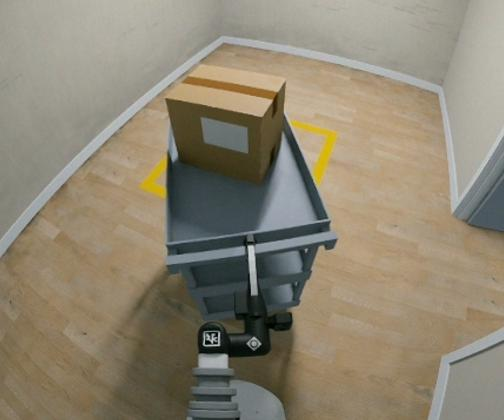

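>>> move(r2={"base":{"translate_m":0.06,"strafe_m":0.5},"pace":"slow","contact_limits":{"strafe_m":0.4}}, blocking=false, cameras=[])

>>> wait(seconds=7, cameras=[])

>>> move(r2={"base":{"rotate_rad":-0.38},"pace":"slow","contact_limits":{"rotate_rad":0.4}}, blocking=false, cameras=[])

>>> wait(seconds=2.5, cameras=["r2_head_camera","r2_head_right_camera","r2_wrist_camera"])

>>> zoom_image(camera="r2_head_right_camera", region=[60, 230, 360, 480])

Scene clock: 759.60 s.
move: r2 moving
r1: as last shown
r1.lidar_m: 4.62 2.41 1.91 1.87 0.27 0.25 0.59 1.52 1.94 2.84 3.07 4.61
r1.motor_effort: lift_m=+20(20) arm_m=+5(5) wheel_0=-9(9) wheel_1=+5(5) wheel_2=+2(2)
r1.servo_current: wrist_yaw_rad=52(52) wrist_pitch_rad=46(52) wrist_roll_rad=46(59) gripper_m=46(46)
r1.contact_limits: strafe_m 0.7
r1.wrist_depth_mm: 135 138 - 421 264 - - / 111 138 - 430 265 - - / 117 139 251 436 266 - - / 137 151 - 445 266 - - / 1336 - - 455 265 - - / 1182 1229 193 654 187 1060 1042 / 842 759 759 153 268 768 820
r2.base_odometry: x=-1.716 y=-5.366 heading=+3.041
r2.turned_by_wheels: -0.001
r2.turned_by_imu: +0.000
r2.base_tilt: forward=-0.7 right=+0.1
r2.lidar_m: 0.43 0.45 1.88 1.89 1.30 1.20 1.26 0.96 0.90 0.94 1.88 0.52
r2.base_status: translate_m moving; strafe_m moving
r2.joint_positions: lift_m=+0.687 arm_m=+0.060 wrist_yaw_rad=+0.001 wrist_pitch_rad=+0.007 wrist_roll_rad=+1.569 gripper_m=-0.014
r2.joint_status: not commanded
r2.measured_speeds: translate_m=+0.006 strafe_m=+0.051 rotate_rad=-0.003 lift_m=+0.000 arm_m=+0.000 wrist_yaw_rad=-0.028 wrist_pitch_rad=+0.000 wrist_roll_rad=+0.000
r2.motor_effort: lift_m=+17(17) arm_m=+4(5) wheel_0=-9(9) wheel_1=+7(10) wheel_2=-6(6)
r2.servo_current: wrist_yaw_rad=46(65) wrist_pitch_rad=52(52) wrist_roll_rad=33(65) gripper_m=72(78)
r2.contact_limits: strafe_m 0.4
r2.hand_pose: x=+0.5193 y=-0.0872 z=+0.8632 quat_wxyz=(+0.708, +0.706, +0.003, -0.002) (m; r2's base frame)
r2.wrist_depth_mm: - - - 252 255 1499 1098 / - - - 188 250 1708 - / - - - 184 245 809 - / - - 480 180 240 854 - / - - 484 178 236 831 - / - - 191 174 181 - - / - - 559 - - - -
pictures: none
No camera images: "cameras" was empty.

Scene clock: 765.33 s.
earlier move: r2 done
r1.base_odometry: x=-1.895 y=+1.573 heading=+2.992
r1.turned_by_wheels: +0.000
r1.turned_by_imu: +0.000
r1.base_tilt: forward=-1.6 right=+1.3
r1.lidar_m: 4.62 2.45 1.91 1.89 0.27 0.25 0.56 1.55 1.94 2.82 3.07 4.63
r1.base_status: not commanded
r1.joint_positions: lift_m=+0.127 arm_m=+0.000 wrist_yaw_rad=+3.092 wrist_pitch_rad=+0.002 wrist_roll_rad=+0.000 gripper_m=+0.056
r1.joint_status: not commanded
r1.measured_speeds: all 0
r1.motor_effort: lift_m=+20(20) arm_m=+5(5) wheel_0=-9(10) wheel_1=+5(5) wheel_2=+2(2)
r1.servo_current: wrist_yaw_rad=46(72) wrist_pitch_rad=39(52) wrist_roll_rad=52(72) gripper_m=39(52)
r1.contact_limits: strafe_m 0.7
r1.hand_pose: x=-0.1128 y=+0.1017 z=+0.3046 quat_wxyz=(+0.025, -0.001, +0.000, +1.000) (m; r1's base frame)
r1.wrist_depth_mm: 136 138 - 424 265 - - / 111 138 - 430 265 - - / 118 139 250 439 265 - - / 137 152 - 449 266 - - / 1366 - - 459 265 - - / 1205 1182 193 654 187 1060 1042 / 842 750 750 153 267 788 809
r2.base_odometry: x=-1.823 y=-5.844 heading=+3.041
r2.turned_by_wheels: +0.000
r2.turned_by_imu: +0.000
r2.base_tilt: forward=-0.7 right=+0.1
r2.lidar_m: 0.50 1.49 1.43 1.46 1.11 1.02 1.06 1.41 1.36 1.41 2.29 0.46
r2.base_status: done
r2.joint_positions: lift_m=+0.687 arm_m=+0.060 wrist_yaw_rad=-0.004 wrist_pitch_rad=+0.007 wrist_roll_rad=+1.569 gripper_m=-0.014
r2.joint_status: not commanded
r2.measured_speeds: all 0
r2.motor_effort: lift_m=+17(17) arm_m=+4(5) wheel_0=-6(15) wheel_1=+4(10) wheel_2=-6(12)
r2.servo_current: wrist_yaw_rad=46(65) wrist_pitch_rad=52(59) wrist_roll_rad=46(65) gripper_m=78(85)
r2.contact_limits: strafe_m 0.4
r2.hand_pose: x=+0.5189 y=-0.0886 z=+0.8632 quat_wxyz=(+0.708, +0.706, +0.001, -0.004) (m; r2's base frame)
r2.wrist_depth_mm: - 459 433 118 175 - - / - 404 404 125 184 - - / - 500 466 134 196 - - / - - 569 143 213 - - / - - - 154 224 1808 - / - - 188 170 182 1576 484 / - 122 - - - 1464 1205
wait: 5.73 of 7 s (r2 has come to rest)
pictures: none
No camera images: "cameras" was empty.

Scene clock: 765.83 s.
move: r2 moving
r1: as last shown
r1.lidar_m: 4.62 2.42 1.90 1.89 0.29 0.25 0.59 1.53 1.92 2.85 3.07 4.61
r1.motor_effort: lift_m=+20(20) arm_m=+4(5) wheel_0=-9(9) wheel_1=+5(5) wheel_2=+2(2)
r1.servo_current: wrist_yaw_rad=59(72) wrist_pitch_rad=46(46) wrist_roll_rad=39(65) gripper_m=39(46)
r1.contact_limits: strafe_m 0.7
r1.wrist_depth_mm: 136 138 - 424 265 - - / 111 138 - 436 264 - - / 117 139 250 439 266 - - / 137 151 - 449 264 - - / 1366 - - 455 265 - - / 1205 1182 194 654 188 1042 1042 / 842 750 750 153 266 778 809
r2.base_odometry: x=-1.823 y=-5.844 heading=+2.917
r2.turned_by_wheels: -0.124
r2.turned_by_imu: -0.120
r2.base_tilt: forward=-0.7 right=+0.1
r2.lidar_m: 0.48 0.51 1.42 1.42 1.18 1.03 1.06 1.29 1.36 1.39 2.27 0.45
r2.base_status: rotate_rad moving
r2.joint_positions: lift_m=+0.687 arm_m=+0.060 wrist_yaw_rad=+0.006 wrist_pitch_rad=+0.007 wrist_roll_rad=+1.569 gripper_m=-0.014
r2.joint_status: not commanded
r2.measured_speeds: translate_m=+0.002 strafe_m=-0.002 rotate_rad=-0.493 lift_m=+0.000 arm_m=+0.000 wrist_yaw_rad=+0.000 wrist_pitch_rad=+0.000 wrist_roll_rad=+0.000
r2.motor_effort: lift_m=+17(17) arm_m=+5(5) wheel_0=+9(16) wheel_1=+8(11) wheel_2=+12(13)
r2.servo_current: wrist_yaw_rad=65(65) wrist_pitch_rad=52(52) wrist_roll_rad=59(59) gripper_m=78(78)
r2.contact_limits: rotate_rad 0.4
r2.hand_pose: x=+0.5198 y=-0.0856 z=+0.8632 quat_wxyz=(+0.708, +0.706, +0.005, +0.000) (m; r2's base frame)
r2.wrist_depth_mm: - - 564 134 190 - - / - 477 459 141 199 - - / - 452 439 148 209 - - / - - 517 155 217 - - / - - 615 164 229 - - / - - 187 172 180 1576 521 / - 123 - - - 1576 469
pictures: none
No camera images: "cameras" was empty.

Scene clock: 766.87 s.
earlier move: r2 done
r1.base_odometry: x=-1.895 y=+1.573 heading=+2.992
r1.turned_by_wheels: +0.000
r1.turned_by_imu: +0.000
r1.base_tilt: forward=-1.6 right=+1.3
r1.lidar_m: 4.62 2.42 1.93 1.88 0.28 0.25 0.55 1.53 1.93 2.86 3.06 4.63
r1.base_status: not commanded
r1.joint_positions: lift_m=+0.127 arm_m=+0.000 wrist_yaw_rad=+3.092 wrist_pitch_rad=+0.002 wrist_roll_rad=+0.000 gripper_m=+0.056
r1.joint_status: not commanded
r1.measured_speeds: all 0
r1.motor_effort: lift_m=+20(20) arm_m=+5(5) wheel_0=-9(9) wheel_1=+5(5) wheel_2=+2(2)
r1.servo_current: wrist_yaw_rad=46(72) wrist_pitch_rad=39(46) wrist_roll_rad=33(65) gripper_m=46(46)
r1.contact_limits: strafe_m 0.7
r1.hand_pose: x=-0.1128 y=+0.1017 z=+0.3046 quat_wxyz=(+0.025, -0.001, +0.000, +1.000) (m; r1's base frame)
r1.wrist_depth_mm: 136 138 - 424 264 - - / 111 139 - 427 265 - - / 118 139 251 439 266 - - / 137 151 - 445 265 - - / 1336 - - 452 265 - - / 1205 1182 194 654 187 1042 1042 / 842 741 750 153 266 778 820
r2.base_odometry: x=-1.823 y=-5.844 heading=+2.663
r2.turned_by_wheels: -0.255
r2.turned_by_imu: -0.247
r2.base_tilt: forward=-0.7 right=+0.0
r2.lidar_m: 0.39 0.45 1.47 1.40 1.41 1.04 1.03 1.12 1.39 1.37 1.45 0.51
r2.base_status: done
r2.joint_positions: lift_m=+0.687 arm_m=+0.060 wrist_yaw_rad=+0.006 wrist_pitch_rad=+0.007 wrist_roll_rad=+1.569 gripper_m=-0.014
r2.joint_status: not commanded
r2.measured_speeds: all 0
r2.motor_effort: lift_m=+17(17) arm_m=+4(5) wheel_0=+5(16) wheel_1=+5(11) wheel_2=+4(15)
r2.servo_current: wrist_yaw_rad=59(65) wrist_pitch_rad=52(52) wrist_roll_rad=52(59) gripper_m=72(78)
r2.contact_limits: rotate_rad 0.4
r2.hand_pose: x=+0.5197 y=-0.0857 z=+0.8632 quat_wxyz=(+0.708, +0.706, +0.005, -0.001) (m; r2's base frame)
r2.wrist_depth_mm: - - - 271 278 301 300 / - - - 260 267 1756 1160 / - - - 194 255 1661 - / - - 580 186 247 - - / - 480 466 181 239 831 - / - - 189 174 181 - - / - - 517 - 224 - -
wait: 1.03 of 2.5 s (r2 has come to rest)
pictures: r2_head_camera, r2_head_right_camera, r2_wrist_camera
Images, in order (width x height): r2_head_camera 420x560, r2_head_right_camera 420x672, r2_wrist_camera 616x392.

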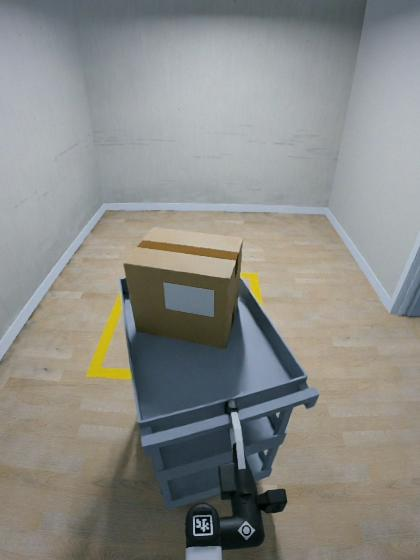

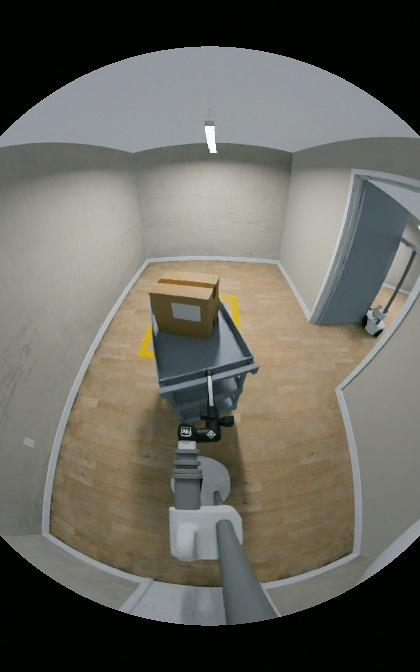

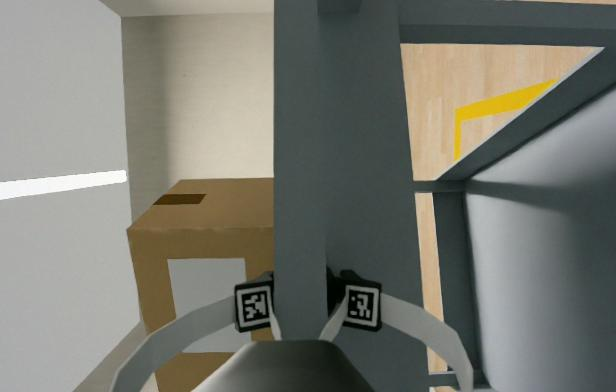

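Scaled by 1.680 from the camera's 420x672 image, which has a finer 600x960 frame.

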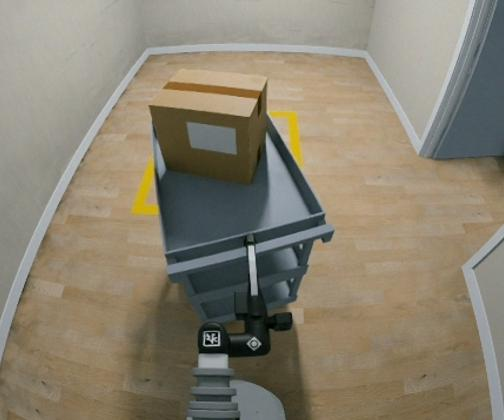

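>>> move(r2={"base":{"translate_m":0.6,"strafe_m":0.05},"pace":"slow","contact_limits":{"translate_m":0.4}}, blocking=false, cameras=[])

>>> wait(seconds=7.5, cameras=["r2_head_camera","r2_head_right_camera","r2_wrist_camera"])

>>> zoom_image(camera="r2_head_right_camera", region=[60, 230, 360, 480])

Scene clock: 785.23 s.
move: r2 moving
r1: as last shown
r1.base_tilt: forward=-1.5 right=+1.2
r1.lidar_m: 4.58 2.43 1.90 1.87 0.27 0.25 0.56 1.52 1.93 2.85 3.08 4.58
r1.motor_effort: lift_m=+20(20) arm_m=+5(5) wheel_0=-9(9) wheel_1=+4(5) wheel_2=+2(2)
r1.servo_current: wrist_yaw_rad=59(59) wrist_pitch_rad=39(52) wrist_roll_rad=39(65) gripper_m=39(46)
r1.contact_limits: strafe_m 0.7
r1.wrist_depth_mm: 136 138 - 418 264 - - / 110 139 - 427 265 - - / 118 139 251 445 265 - - / 137 152 - 442 265 - - / 1430 - - 459 266 - - / 1182 1205 193 654 187 1078 1025 / 842 759 750 153 266 778 809
r2.base_odometry: x=-1.834 y=-5.840 heading=+2.663
r2.turned_by_wheels: +0.000
r2.turned_by_imu: +0.000
r2.base_tilt: forward=-0.7 right=+0.1
r2.lidar_m: 0.40 0.42 1.44 1.40 1.44 1.09 1.04 1.14 1.40 1.37 1.45 0.51
r2.base_status: translate_m moving; strafe_m moving
r2.joint_positions: lift_m=+0.687 arm_m=+0.060 wrist_yaw_rad=+0.001 wrist_pitch_rad=+0.007 wrist_roll_rad=+1.569 gripper_m=-0.014
r2.joint_status: not commanded
r2.measured_speeds: translate_m=+0.049 strafe_m=+0.003 rotate_rad=-0.003 lift_m=+0.000 arm_m=+0.000 wrist_yaw_rad=-0.019 wrist_pitch_rad=+0.000 wrist_roll_rad=+0.000
r2.motor_effort: lift_m=+17(17) arm_m=+4(4) wheel_0=+6(11) wheel_1=+7(8) wheel_2=-13(13)
r2.servo_current: wrist_yaw_rad=46(59) wrist_pitch_rad=52(52) wrist_roll_rad=52(59) gripper_m=72(78)
r2.contact_limits: translate_m 0.4
r2.hand_pose: x=+0.5193 y=-0.0871 z=+0.8632 quat_wxyz=(+0.708, +0.706, +0.003, -0.002) (m; r2's base frame)
r2.wrist_depth_mm: - - - 270 285 300 294 / - - - 204 271 1661 1138 / - - - 196 258 1808 - / - - 615 187 249 809 - / - 477 469 181 239 831 - / - - 189 173 181 - - / - - 512 - 223 - -
pictures: none
No camera images: "cameras" was empty.

Scene clock: 792.03 s.
earlier move: r2 done
r1.base_odometry: x=-1.895 y=+1.573 heading=+2.992
r1.turned_by_wheels: +0.000
r1.turned_by_imu: +0.000
r1.base_tilt: forward=-1.5 right=+1.3
r1.lidar_m: 4.59 2.43 1.91 1.88 0.25 0.25 0.60 1.51 1.96 2.82 3.07 4.63
r1.base_status: not commanded
r1.joint_positions: lift_m=+0.127 arm_m=+0.000 wrist_yaw_rad=+3.092 wrist_pitch_rad=+0.002 wrist_roll_rad=+0.000 gripper_m=+0.056
r1.joint_status: not commanded
r1.measured_speeds: all 0
r1.motor_effort: lift_m=+20(20) arm_m=+5(5) wheel_0=-9(9) wheel_1=+5(5) wheel_2=+2(2)
r1.servo_current: wrist_yaw_rad=39(65) wrist_pitch_rad=46(52) wrist_roll_rad=26(72) gripper_m=39(46)
r1.contact_limits: strafe_m 0.7
r1.hand_pose: x=-0.1128 y=+0.1017 z=+0.3046 quat_wxyz=(+0.025, -0.001, +0.000, +1.000) (m; r1's base frame)
r1.wrist_depth_mm: 136 138 - 418 265 - - / 110 138 - 430 265 - - / 118 139 251 439 264 - - / 137 152 - 445 266 - - / 1397 - - 459 265 - - / 1182 1182 194 647 187 1078 1025 / 854 750 750 153 268 768 809
r2.base_odometry: x=-2.378 y=-5.612 heading=+2.662
r2.turned_by_wheels: +0.000
r2.turned_by_imu: -0.001
r2.base_tilt: forward=-0.6 right=+0.0
r2.lidar_m: 0.31 0.37 1.37 1.33 1.42 1.69 1.62 1.75 1.49 1.45 1.93 0.52
r2.base_status: done
r2.joint_positions: lift_m=+0.687 arm_m=+0.060 wrist_yaw_rad=-0.003 wrist_pitch_rad=+0.007 wrist_roll_rad=+1.569 gripper_m=-0.014
r2.joint_status: not commanded
r2.measured_speeds: all 0
r2.motor_effort: lift_m=+16(17) arm_m=+4(5) wheel_0=+3(11) wheel_1=+4(8) wheel_2=-8(15)
r2.servo_current: wrist_yaw_rad=52(59) wrist_pitch_rad=46(59) wrist_roll_rad=46(59) gripper_m=72(85)
r2.contact_limits: translate_m 0.4
r2.hand_pose: x=+0.5190 y=-0.0884 z=+0.8632 quat_wxyz=(+0.708, +0.706, +0.001, -0.004) (m; r2's base frame)
r2.wrist_depth_mm: - - - - - 1576 1160 / - - - 320 - 1537 1160 / - - - 250 364 1499 430 / - - - 216 291 1661 504 / - - - 191 251 1863 - / - - 187 164 181 750 - / - 427 430 - 208 - -
wait: 6.80 of 7.5 s (r2 has come to rest)
pictures: r2_head_camera, r2_head_right_camera, r2_wrist_camera
Images, in order (width x height): r2_head_camera 420x560, r2_head_right_camera 420x672, r2_wrist_camera 616x392.

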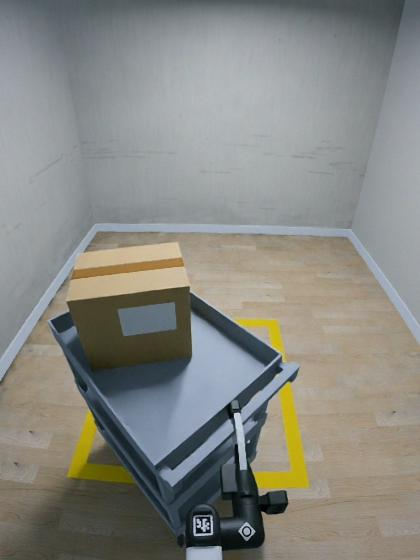

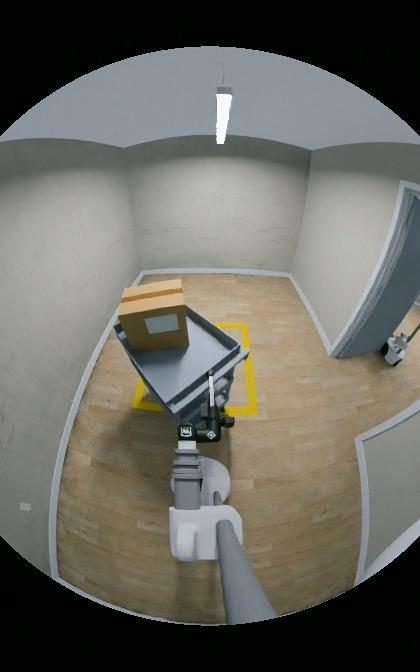

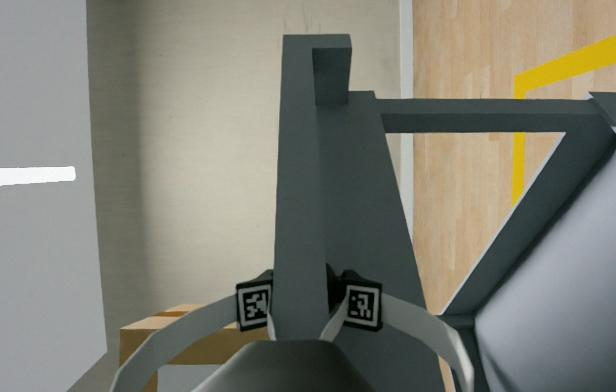

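Scaled by 1.680 from the camera's 420x672 image, which has a finer 600x960 frame.

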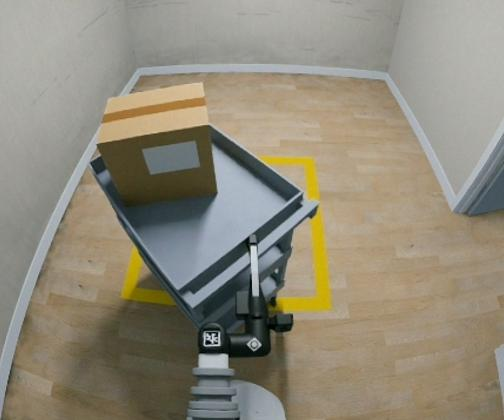

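>>> move(r2={"base":{"translate_m":-0.55,"strafe_m":0.12},"pace":"slow","contact_limits":{"translate_m":0.4}}, blocking=false, cameras=[])

>>> wait(seconds=7.5, cameras=["r2_head_camera","r2_head_right_camera","r2_wrist_camera"])

>>> zoom_image(camera="r2_head_right_camera", region=[60, 230, 360, 480])

Scene clock: 802.10 s.
move: r2 moving
r1: as last shown
r1.base_tilt: forward=-1.6 right=+1.3
r1.lidar_m: 4.60 2.43 1.91 1.88 0.28 0.25 0.58 1.53 1.90 2.85 3.10 4.61
r1.motor_effort: lift_m=+20(20) arm_m=+4(5) wheel_0=-9(9) wheel_1=+5(5) wheel_2=+2(2)
r1.servo_current: wrist_yaw_rad=46(65) wrist_pitch_rad=52(52) wrist_roll_rad=52(59) gripper_m=39(46)
r1.contact_limits: strafe_m 0.7
r1.wrist_depth_mm: 136 138 - 421 265 - - / 111 138 - 430 265 - - / 117 139 250 439 265 - - / 137 151 - 442 265 - - / 1397 - - 449 265 - - / 1160 1205 194 654 187 1042 1060 / 842 768 750 153 265 778 820
r2.base_odometry: x=-2.369 y=-5.620 heading=+2.662
r2.turned_by_wheels: +0.000
r2.turned_by_imu: +0.000
r2.base_tilt: forward=-0.7 right=+0.1
r2.lidar_m: 0.33 0.39 1.36 1.31 1.42 1.68 1.60 1.75 1.51 1.46 1.93 0.54
r2.base_status: translate_m moving; strafe_m moving
r2.joint_positions: lift_m=+0.687 arm_m=+0.060 wrist_yaw_rad=-0.003 wrist_pitch_rad=+0.007 wrist_roll_rad=+1.569 gripper_m=-0.014
r2.joint_status: not commanded
r2.measured_speeds: translate_m=-0.050 strafe_m=+0.010 rotate_rad=-0.002 lift_m=+0.000 arm_m=+0.000 wrist_yaw_rad=+0.000 wrist_pitch_rad=+0.000 wrist_roll_rad=+0.000
r2.motor_effort: lift_m=+17(17) arm_m=+4(5) wheel_0=-1(10) wheel_1=-6(7) wheel_2=+11(11)
r2.servo_current: wrist_yaw_rad=46(59) wrist_pitch_rad=52(52) wrist_roll_rad=39(65) gripper_m=78(78)
r2.contact_limits: translate_m 0.4
r2.hand_pose: x=+0.5190 y=-0.0883 z=+0.8632 quat_wxyz=(+0.708, +0.706, +0.002, -0.004) (m; r2's base frame)
r2.wrist_depth_mm: - - - - - 1618 1138 / - - - 322 - 1397 1042 / - - - 245 338 1576 1160 / - - - 210 289 1661 496 / - - - 190 251 1661 - / - - 187 164 181 - - / - 436 430 - 210 - -
pictures: none
No camera images: "cameras" was empty.

Scene clock: 808.50 s.
earlier move: r2 done
r1.base_odometry: x=-1.895 y=+1.573 heading=+2.992
r1.turned_by_wheels: +0.000
r1.turned_by_imu: +0.000
r1.base_tilt: forward=-1.6 right=+1.3
r1.lidar_m: 4.62 2.45 1.92 1.89 0.27 0.25 0.57 1.52 1.92 2.84 3.10 4.65
r1.base_status: not commanded
r1.joint_positions: lift_m=+0.127 arm_m=+0.000 wrist_yaw_rad=+3.092 wrist_pitch_rad=+0.002 wrist_roll_rad=+0.000 gripper_m=+0.056
r1.joint_status: not commanded
r1.measured_speeds: all 0
r1.motor_effort: lift_m=+20(20) arm_m=+4(5) wheel_0=-8(9) wheel_1=+5(5) wheel_2=+2(2)
r1.servo_current: wrist_yaw_rad=52(72) wrist_pitch_rad=46(52) wrist_roll_rad=52(78) gripper_m=39(52)
r1.contact_limits: strafe_m 0.7
r1.hand_pose: x=-0.1128 y=+0.1017 z=+0.3046 quat_wxyz=(+0.025, -0.001, +0.000, +1.000) (m; r1's base frame)
r1.wrist_depth_mm: 136 138 - 418 264 - - / 111 138 - 430 265 - - / 118 139 251 439 265 - - / 137 151 - 449 265 - - / 1366 - - 455 265 - - / 1205 1205 195 654 187 1042 1025 / 842 759 759 153 267 778 820
r2.base_odometry: x=-1.946 y=-5.972 heading=+2.662
r2.turned_by_wheels: +0.000
r2.turned_by_imu: +0.002
r2.base_tilt: forward=-0.7 right=+0.0
r2.lidar_m: 0.44 0.47 1.29 1.23 1.37 1.12 1.05 1.15 1.58 1.54 1.65 0.49
r2.base_status: done
r2.joint_positions: lift_m=+0.687 arm_m=+0.060 wrist_yaw_rad=+0.003 wrist_pitch_rad=+0.007 wrist_roll_rad=+1.569 gripper_m=-0.014
r2.joint_status: not commanded
r2.measured_speeds: all 0
r2.motor_effort: lift_m=+17(17) arm_m=+4(5) wheel_0=-5(10) wheel_1=-5(8) wheel_2=+6(13)
r2.servo_current: wrist_yaw_rad=46(59) wrist_pitch_rad=52(59) wrist_roll_rad=52(65) gripper_m=72(85)
r2.contact_limits: translate_m 0.4
r2.hand_pose: x=+0.5195 y=-0.0865 z=+0.8632 quat_wxyz=(+0.708, +0.706, +0.004, -0.001) (m; r2's base frame)
r2.wrist_depth_mm: - - - 246 248 1618 1160 / - - - 182 244 1808 504 / - - 654 180 241 820 - / - - 469 178 238 842 - / - - 492 175 236 842 - / - - 189 174 181 - - / - - 580 - - - -
wait: 6.40 of 7.5 s (r2 has come to rest)
pictures: r2_head_camera, r2_head_right_camera, r2_wrist_camera
Images, in order (width x height): r2_head_camera 420x560, r2_head_right_camera 420x672, r2_wrist_camera 616x392.

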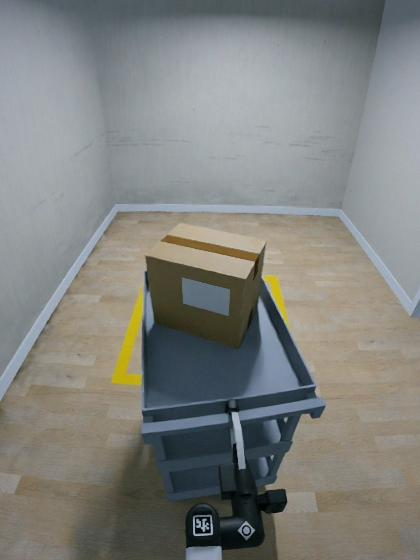

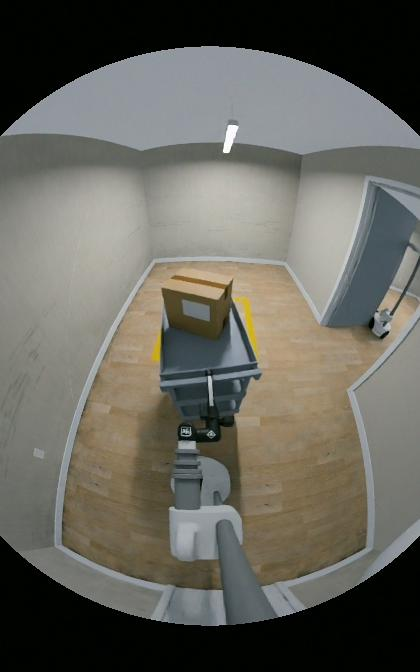

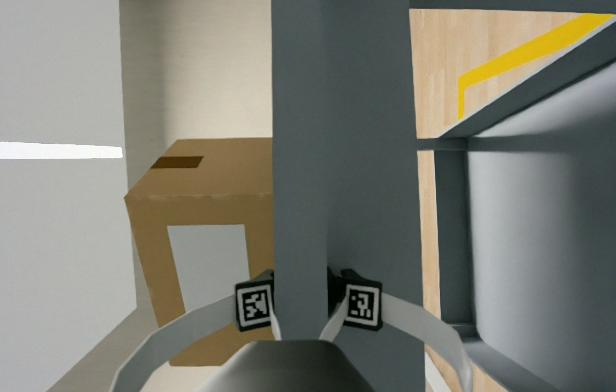

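Scaled by 1.680 from the camera's 420x672 image, which has a finer 600x960 frame.

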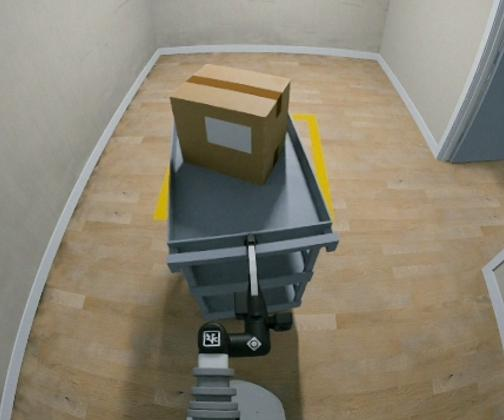

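>>> move(r2={"base":{"translate_m":0.3,"strafe_m":0.045},"pace":"slow","contact_limits":{"translate_m":0.4}}, blocking=false, cameras=[])

>>> wait(seconds=4.5, cameras=["r2_wrist_camera"])

Scene clock: 817.97 s.
move: r2 moving
r1: as last shown
r1.base_tilt: forward=-1.6 right=+1.2
r1.lidar_m: 4.61 2.44 1.91 1.87 0.26 0.25 0.60 1.52 1.92 2.85 3.07 4.61
r1.servo_current: wrist_yaw_rad=39(59) wrist_pitch_rad=39(52) wrist_roll_rad=46(65) gripper_m=39(46)
r1.contact_limits: strafe_m 0.7
r1.wrist_depth_mm: 136 138 - 421 264 - - / 110 138 - 430 265 - - / 117 139 251 436 265 - - / 137 151 - 449 265 - - / 1366 - - 455 266 - - / 1205 1205 194 661 188 1060 1042 / 854 750 750 153 267 768 809
r2.base_odometry: x=-1.957 y=-5.968 heading=+2.662
r2.turned_by_wheels: +0.000
r2.turned_by_imu: +0.001
r2.base_tilt: forward=-0.7 right=+0.1
r2.lidar_m: 0.42 0.45 1.29 1.26 1.36 1.13 1.07 1.17 1.58 1.55 1.68 0.45
r2.base_status: translate_m moving; strafe_m moving
r2.joint_positions: lift_m=+0.687 arm_m=+0.060 wrist_yaw_rad=+0.002 wrist_pitch_rad=+0.007 wrist_roll_rad=+1.569 gripper_m=-0.014
r2.joint_status: not commanded
r2.measured_speeds: translate_m=+0.048 strafe_m=+0.007 rotate_rad=-0.001 lift_m=+0.000 arm_m=+0.000 wrist_yaw_rad=-0.010 wrist_pitch_rad=+0.000 wrist_roll_rad=+0.000
r2.motor_effort: lift_m=+17(17) arm_m=+4(5) wheel_0=+4(9) wheel_1=+7(8) wheel_2=-10(10)
r2.servo_current: wrist_yaw_rad=52(52) wrist_pitch_rad=52(52) wrist_roll_rad=46(59) gripper_m=78(78)
r2.contact_limits: translate_m 0.4
r2.hand_pose: x=+0.5194 y=-0.0868 z=+0.8632 quat_wxyz=(+0.708, +0.706, +0.003, -0.002) (m; r2's base frame)
r2.wrist_depth_mm: - - - 188 251 1661 1229 / - - - 185 247 1808 521 / - - - 181 243 798 - / - - 466 179 239 842 - / - - 492 176 236 831 - / - - 189 174 180 - - / - - 569 - - - -
pictures: none
No camera images: "cameras" was empty.

Scene clock: 821.77 s.
earlier move: r2 done
r1.base_odometry: x=-1.895 y=+1.573 heading=+2.992
r1.turned_by_wheels: +0.000
r1.turned_by_imu: +0.000
r1.base_tilt: forward=-1.6 right=+1.3
r1.lidar_m: 4.60 2.44 1.93 1.87 0.28 0.25 0.57 1.50 1.93 2.84 3.08 4.60
r1.base_status: not commanded
r1.joint_positions: lift_m=+0.127 arm_m=+0.000 wrist_yaw_rad=+3.092 wrist_pitch_rad=+0.002 wrist_roll_rad=+0.000 gripper_m=+0.056
r1.joint_status: not commanded
r1.measured_speeds: all 0
r1.motor_effort: lift_m=+20(20) arm_m=+4(5) wheel_0=-9(9) wheel_1=+5(5) wheel_2=+2(2)
r1.servo_current: wrist_yaw_rad=59(72) wrist_pitch_rad=46(52) wrist_roll_rad=46(72) gripper_m=46(52)
r1.contact_limits: strafe_m 0.7
r1.hand_pose: x=-0.1128 y=+0.1017 z=+0.3046 quat_wxyz=(+0.025, -0.001, +0.000, +1.000) (m; r1's base frame)
r1.wrist_depth_mm: 136 138 - 421 266 - - / 110 138 - 430 264 - - / 117 139 250 442 266 - - / 136 151 - 445 264 - - / 1366 - - 455 265 - - / 1205 1205 194 654 187 1060 1025 / 854 750 759 153 266 788 820
r2.base_odometry: x=-2.232 y=-5.874 heading=+2.663
r2.turned_by_wheels: +0.000
r2.turned_by_imu: +0.001
r2.base_tilt: forward=-0.7 right=+0.1
r2.lidar_m: 0.42 0.46 1.19 1.19 1.26 1.43 1.38 1.48 1.66 1.62 2.19 0.50
r2.base_status: done
r2.joint_positions: lift_m=+0.687 arm_m=+0.060 wrist_yaw_rad=+0.000 wrist_pitch_rad=+0.007 wrist_roll_rad=+1.569 gripper_m=-0.014
r2.joint_status: not commanded
r2.measured_speeds: all 0
r2.motor_effort: lift_m=+17(17) arm_m=+4(5) wheel_0=+7(12) wheel_1=+6(8) wheel_2=-5(16)
r2.servo_current: wrist_yaw_rad=46(59) wrist_pitch_rad=46(59) wrist_roll_rad=46(59) gripper_m=72(85)
r2.contact_limits: translate_m 0.4
r2.hand_pose: x=+0.5192 y=-0.0875 z=+0.8632 quat_wxyz=(+0.708, +0.706, +0.002, -0.003) (m; r2's base frame)
r2.wrist_depth_mm: - - - 251 253 1537 1098 / - - - 187 249 1661 521 / - - - 183 245 778 - / - - 473 180 240 854 - / - - 488 177 236 820 - / - - 189 173 181 - - / - - 564 - - - -
wait: 3.80 of 4.5 s (r2 has come to rest)
pictures: r2_wrist_camera
Images, in order (width x height): r2_wrist_camera 616x392.

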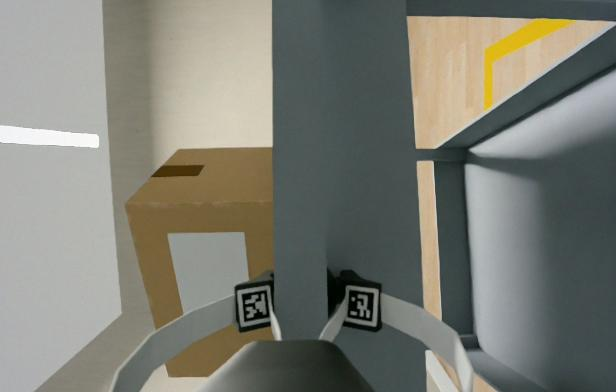

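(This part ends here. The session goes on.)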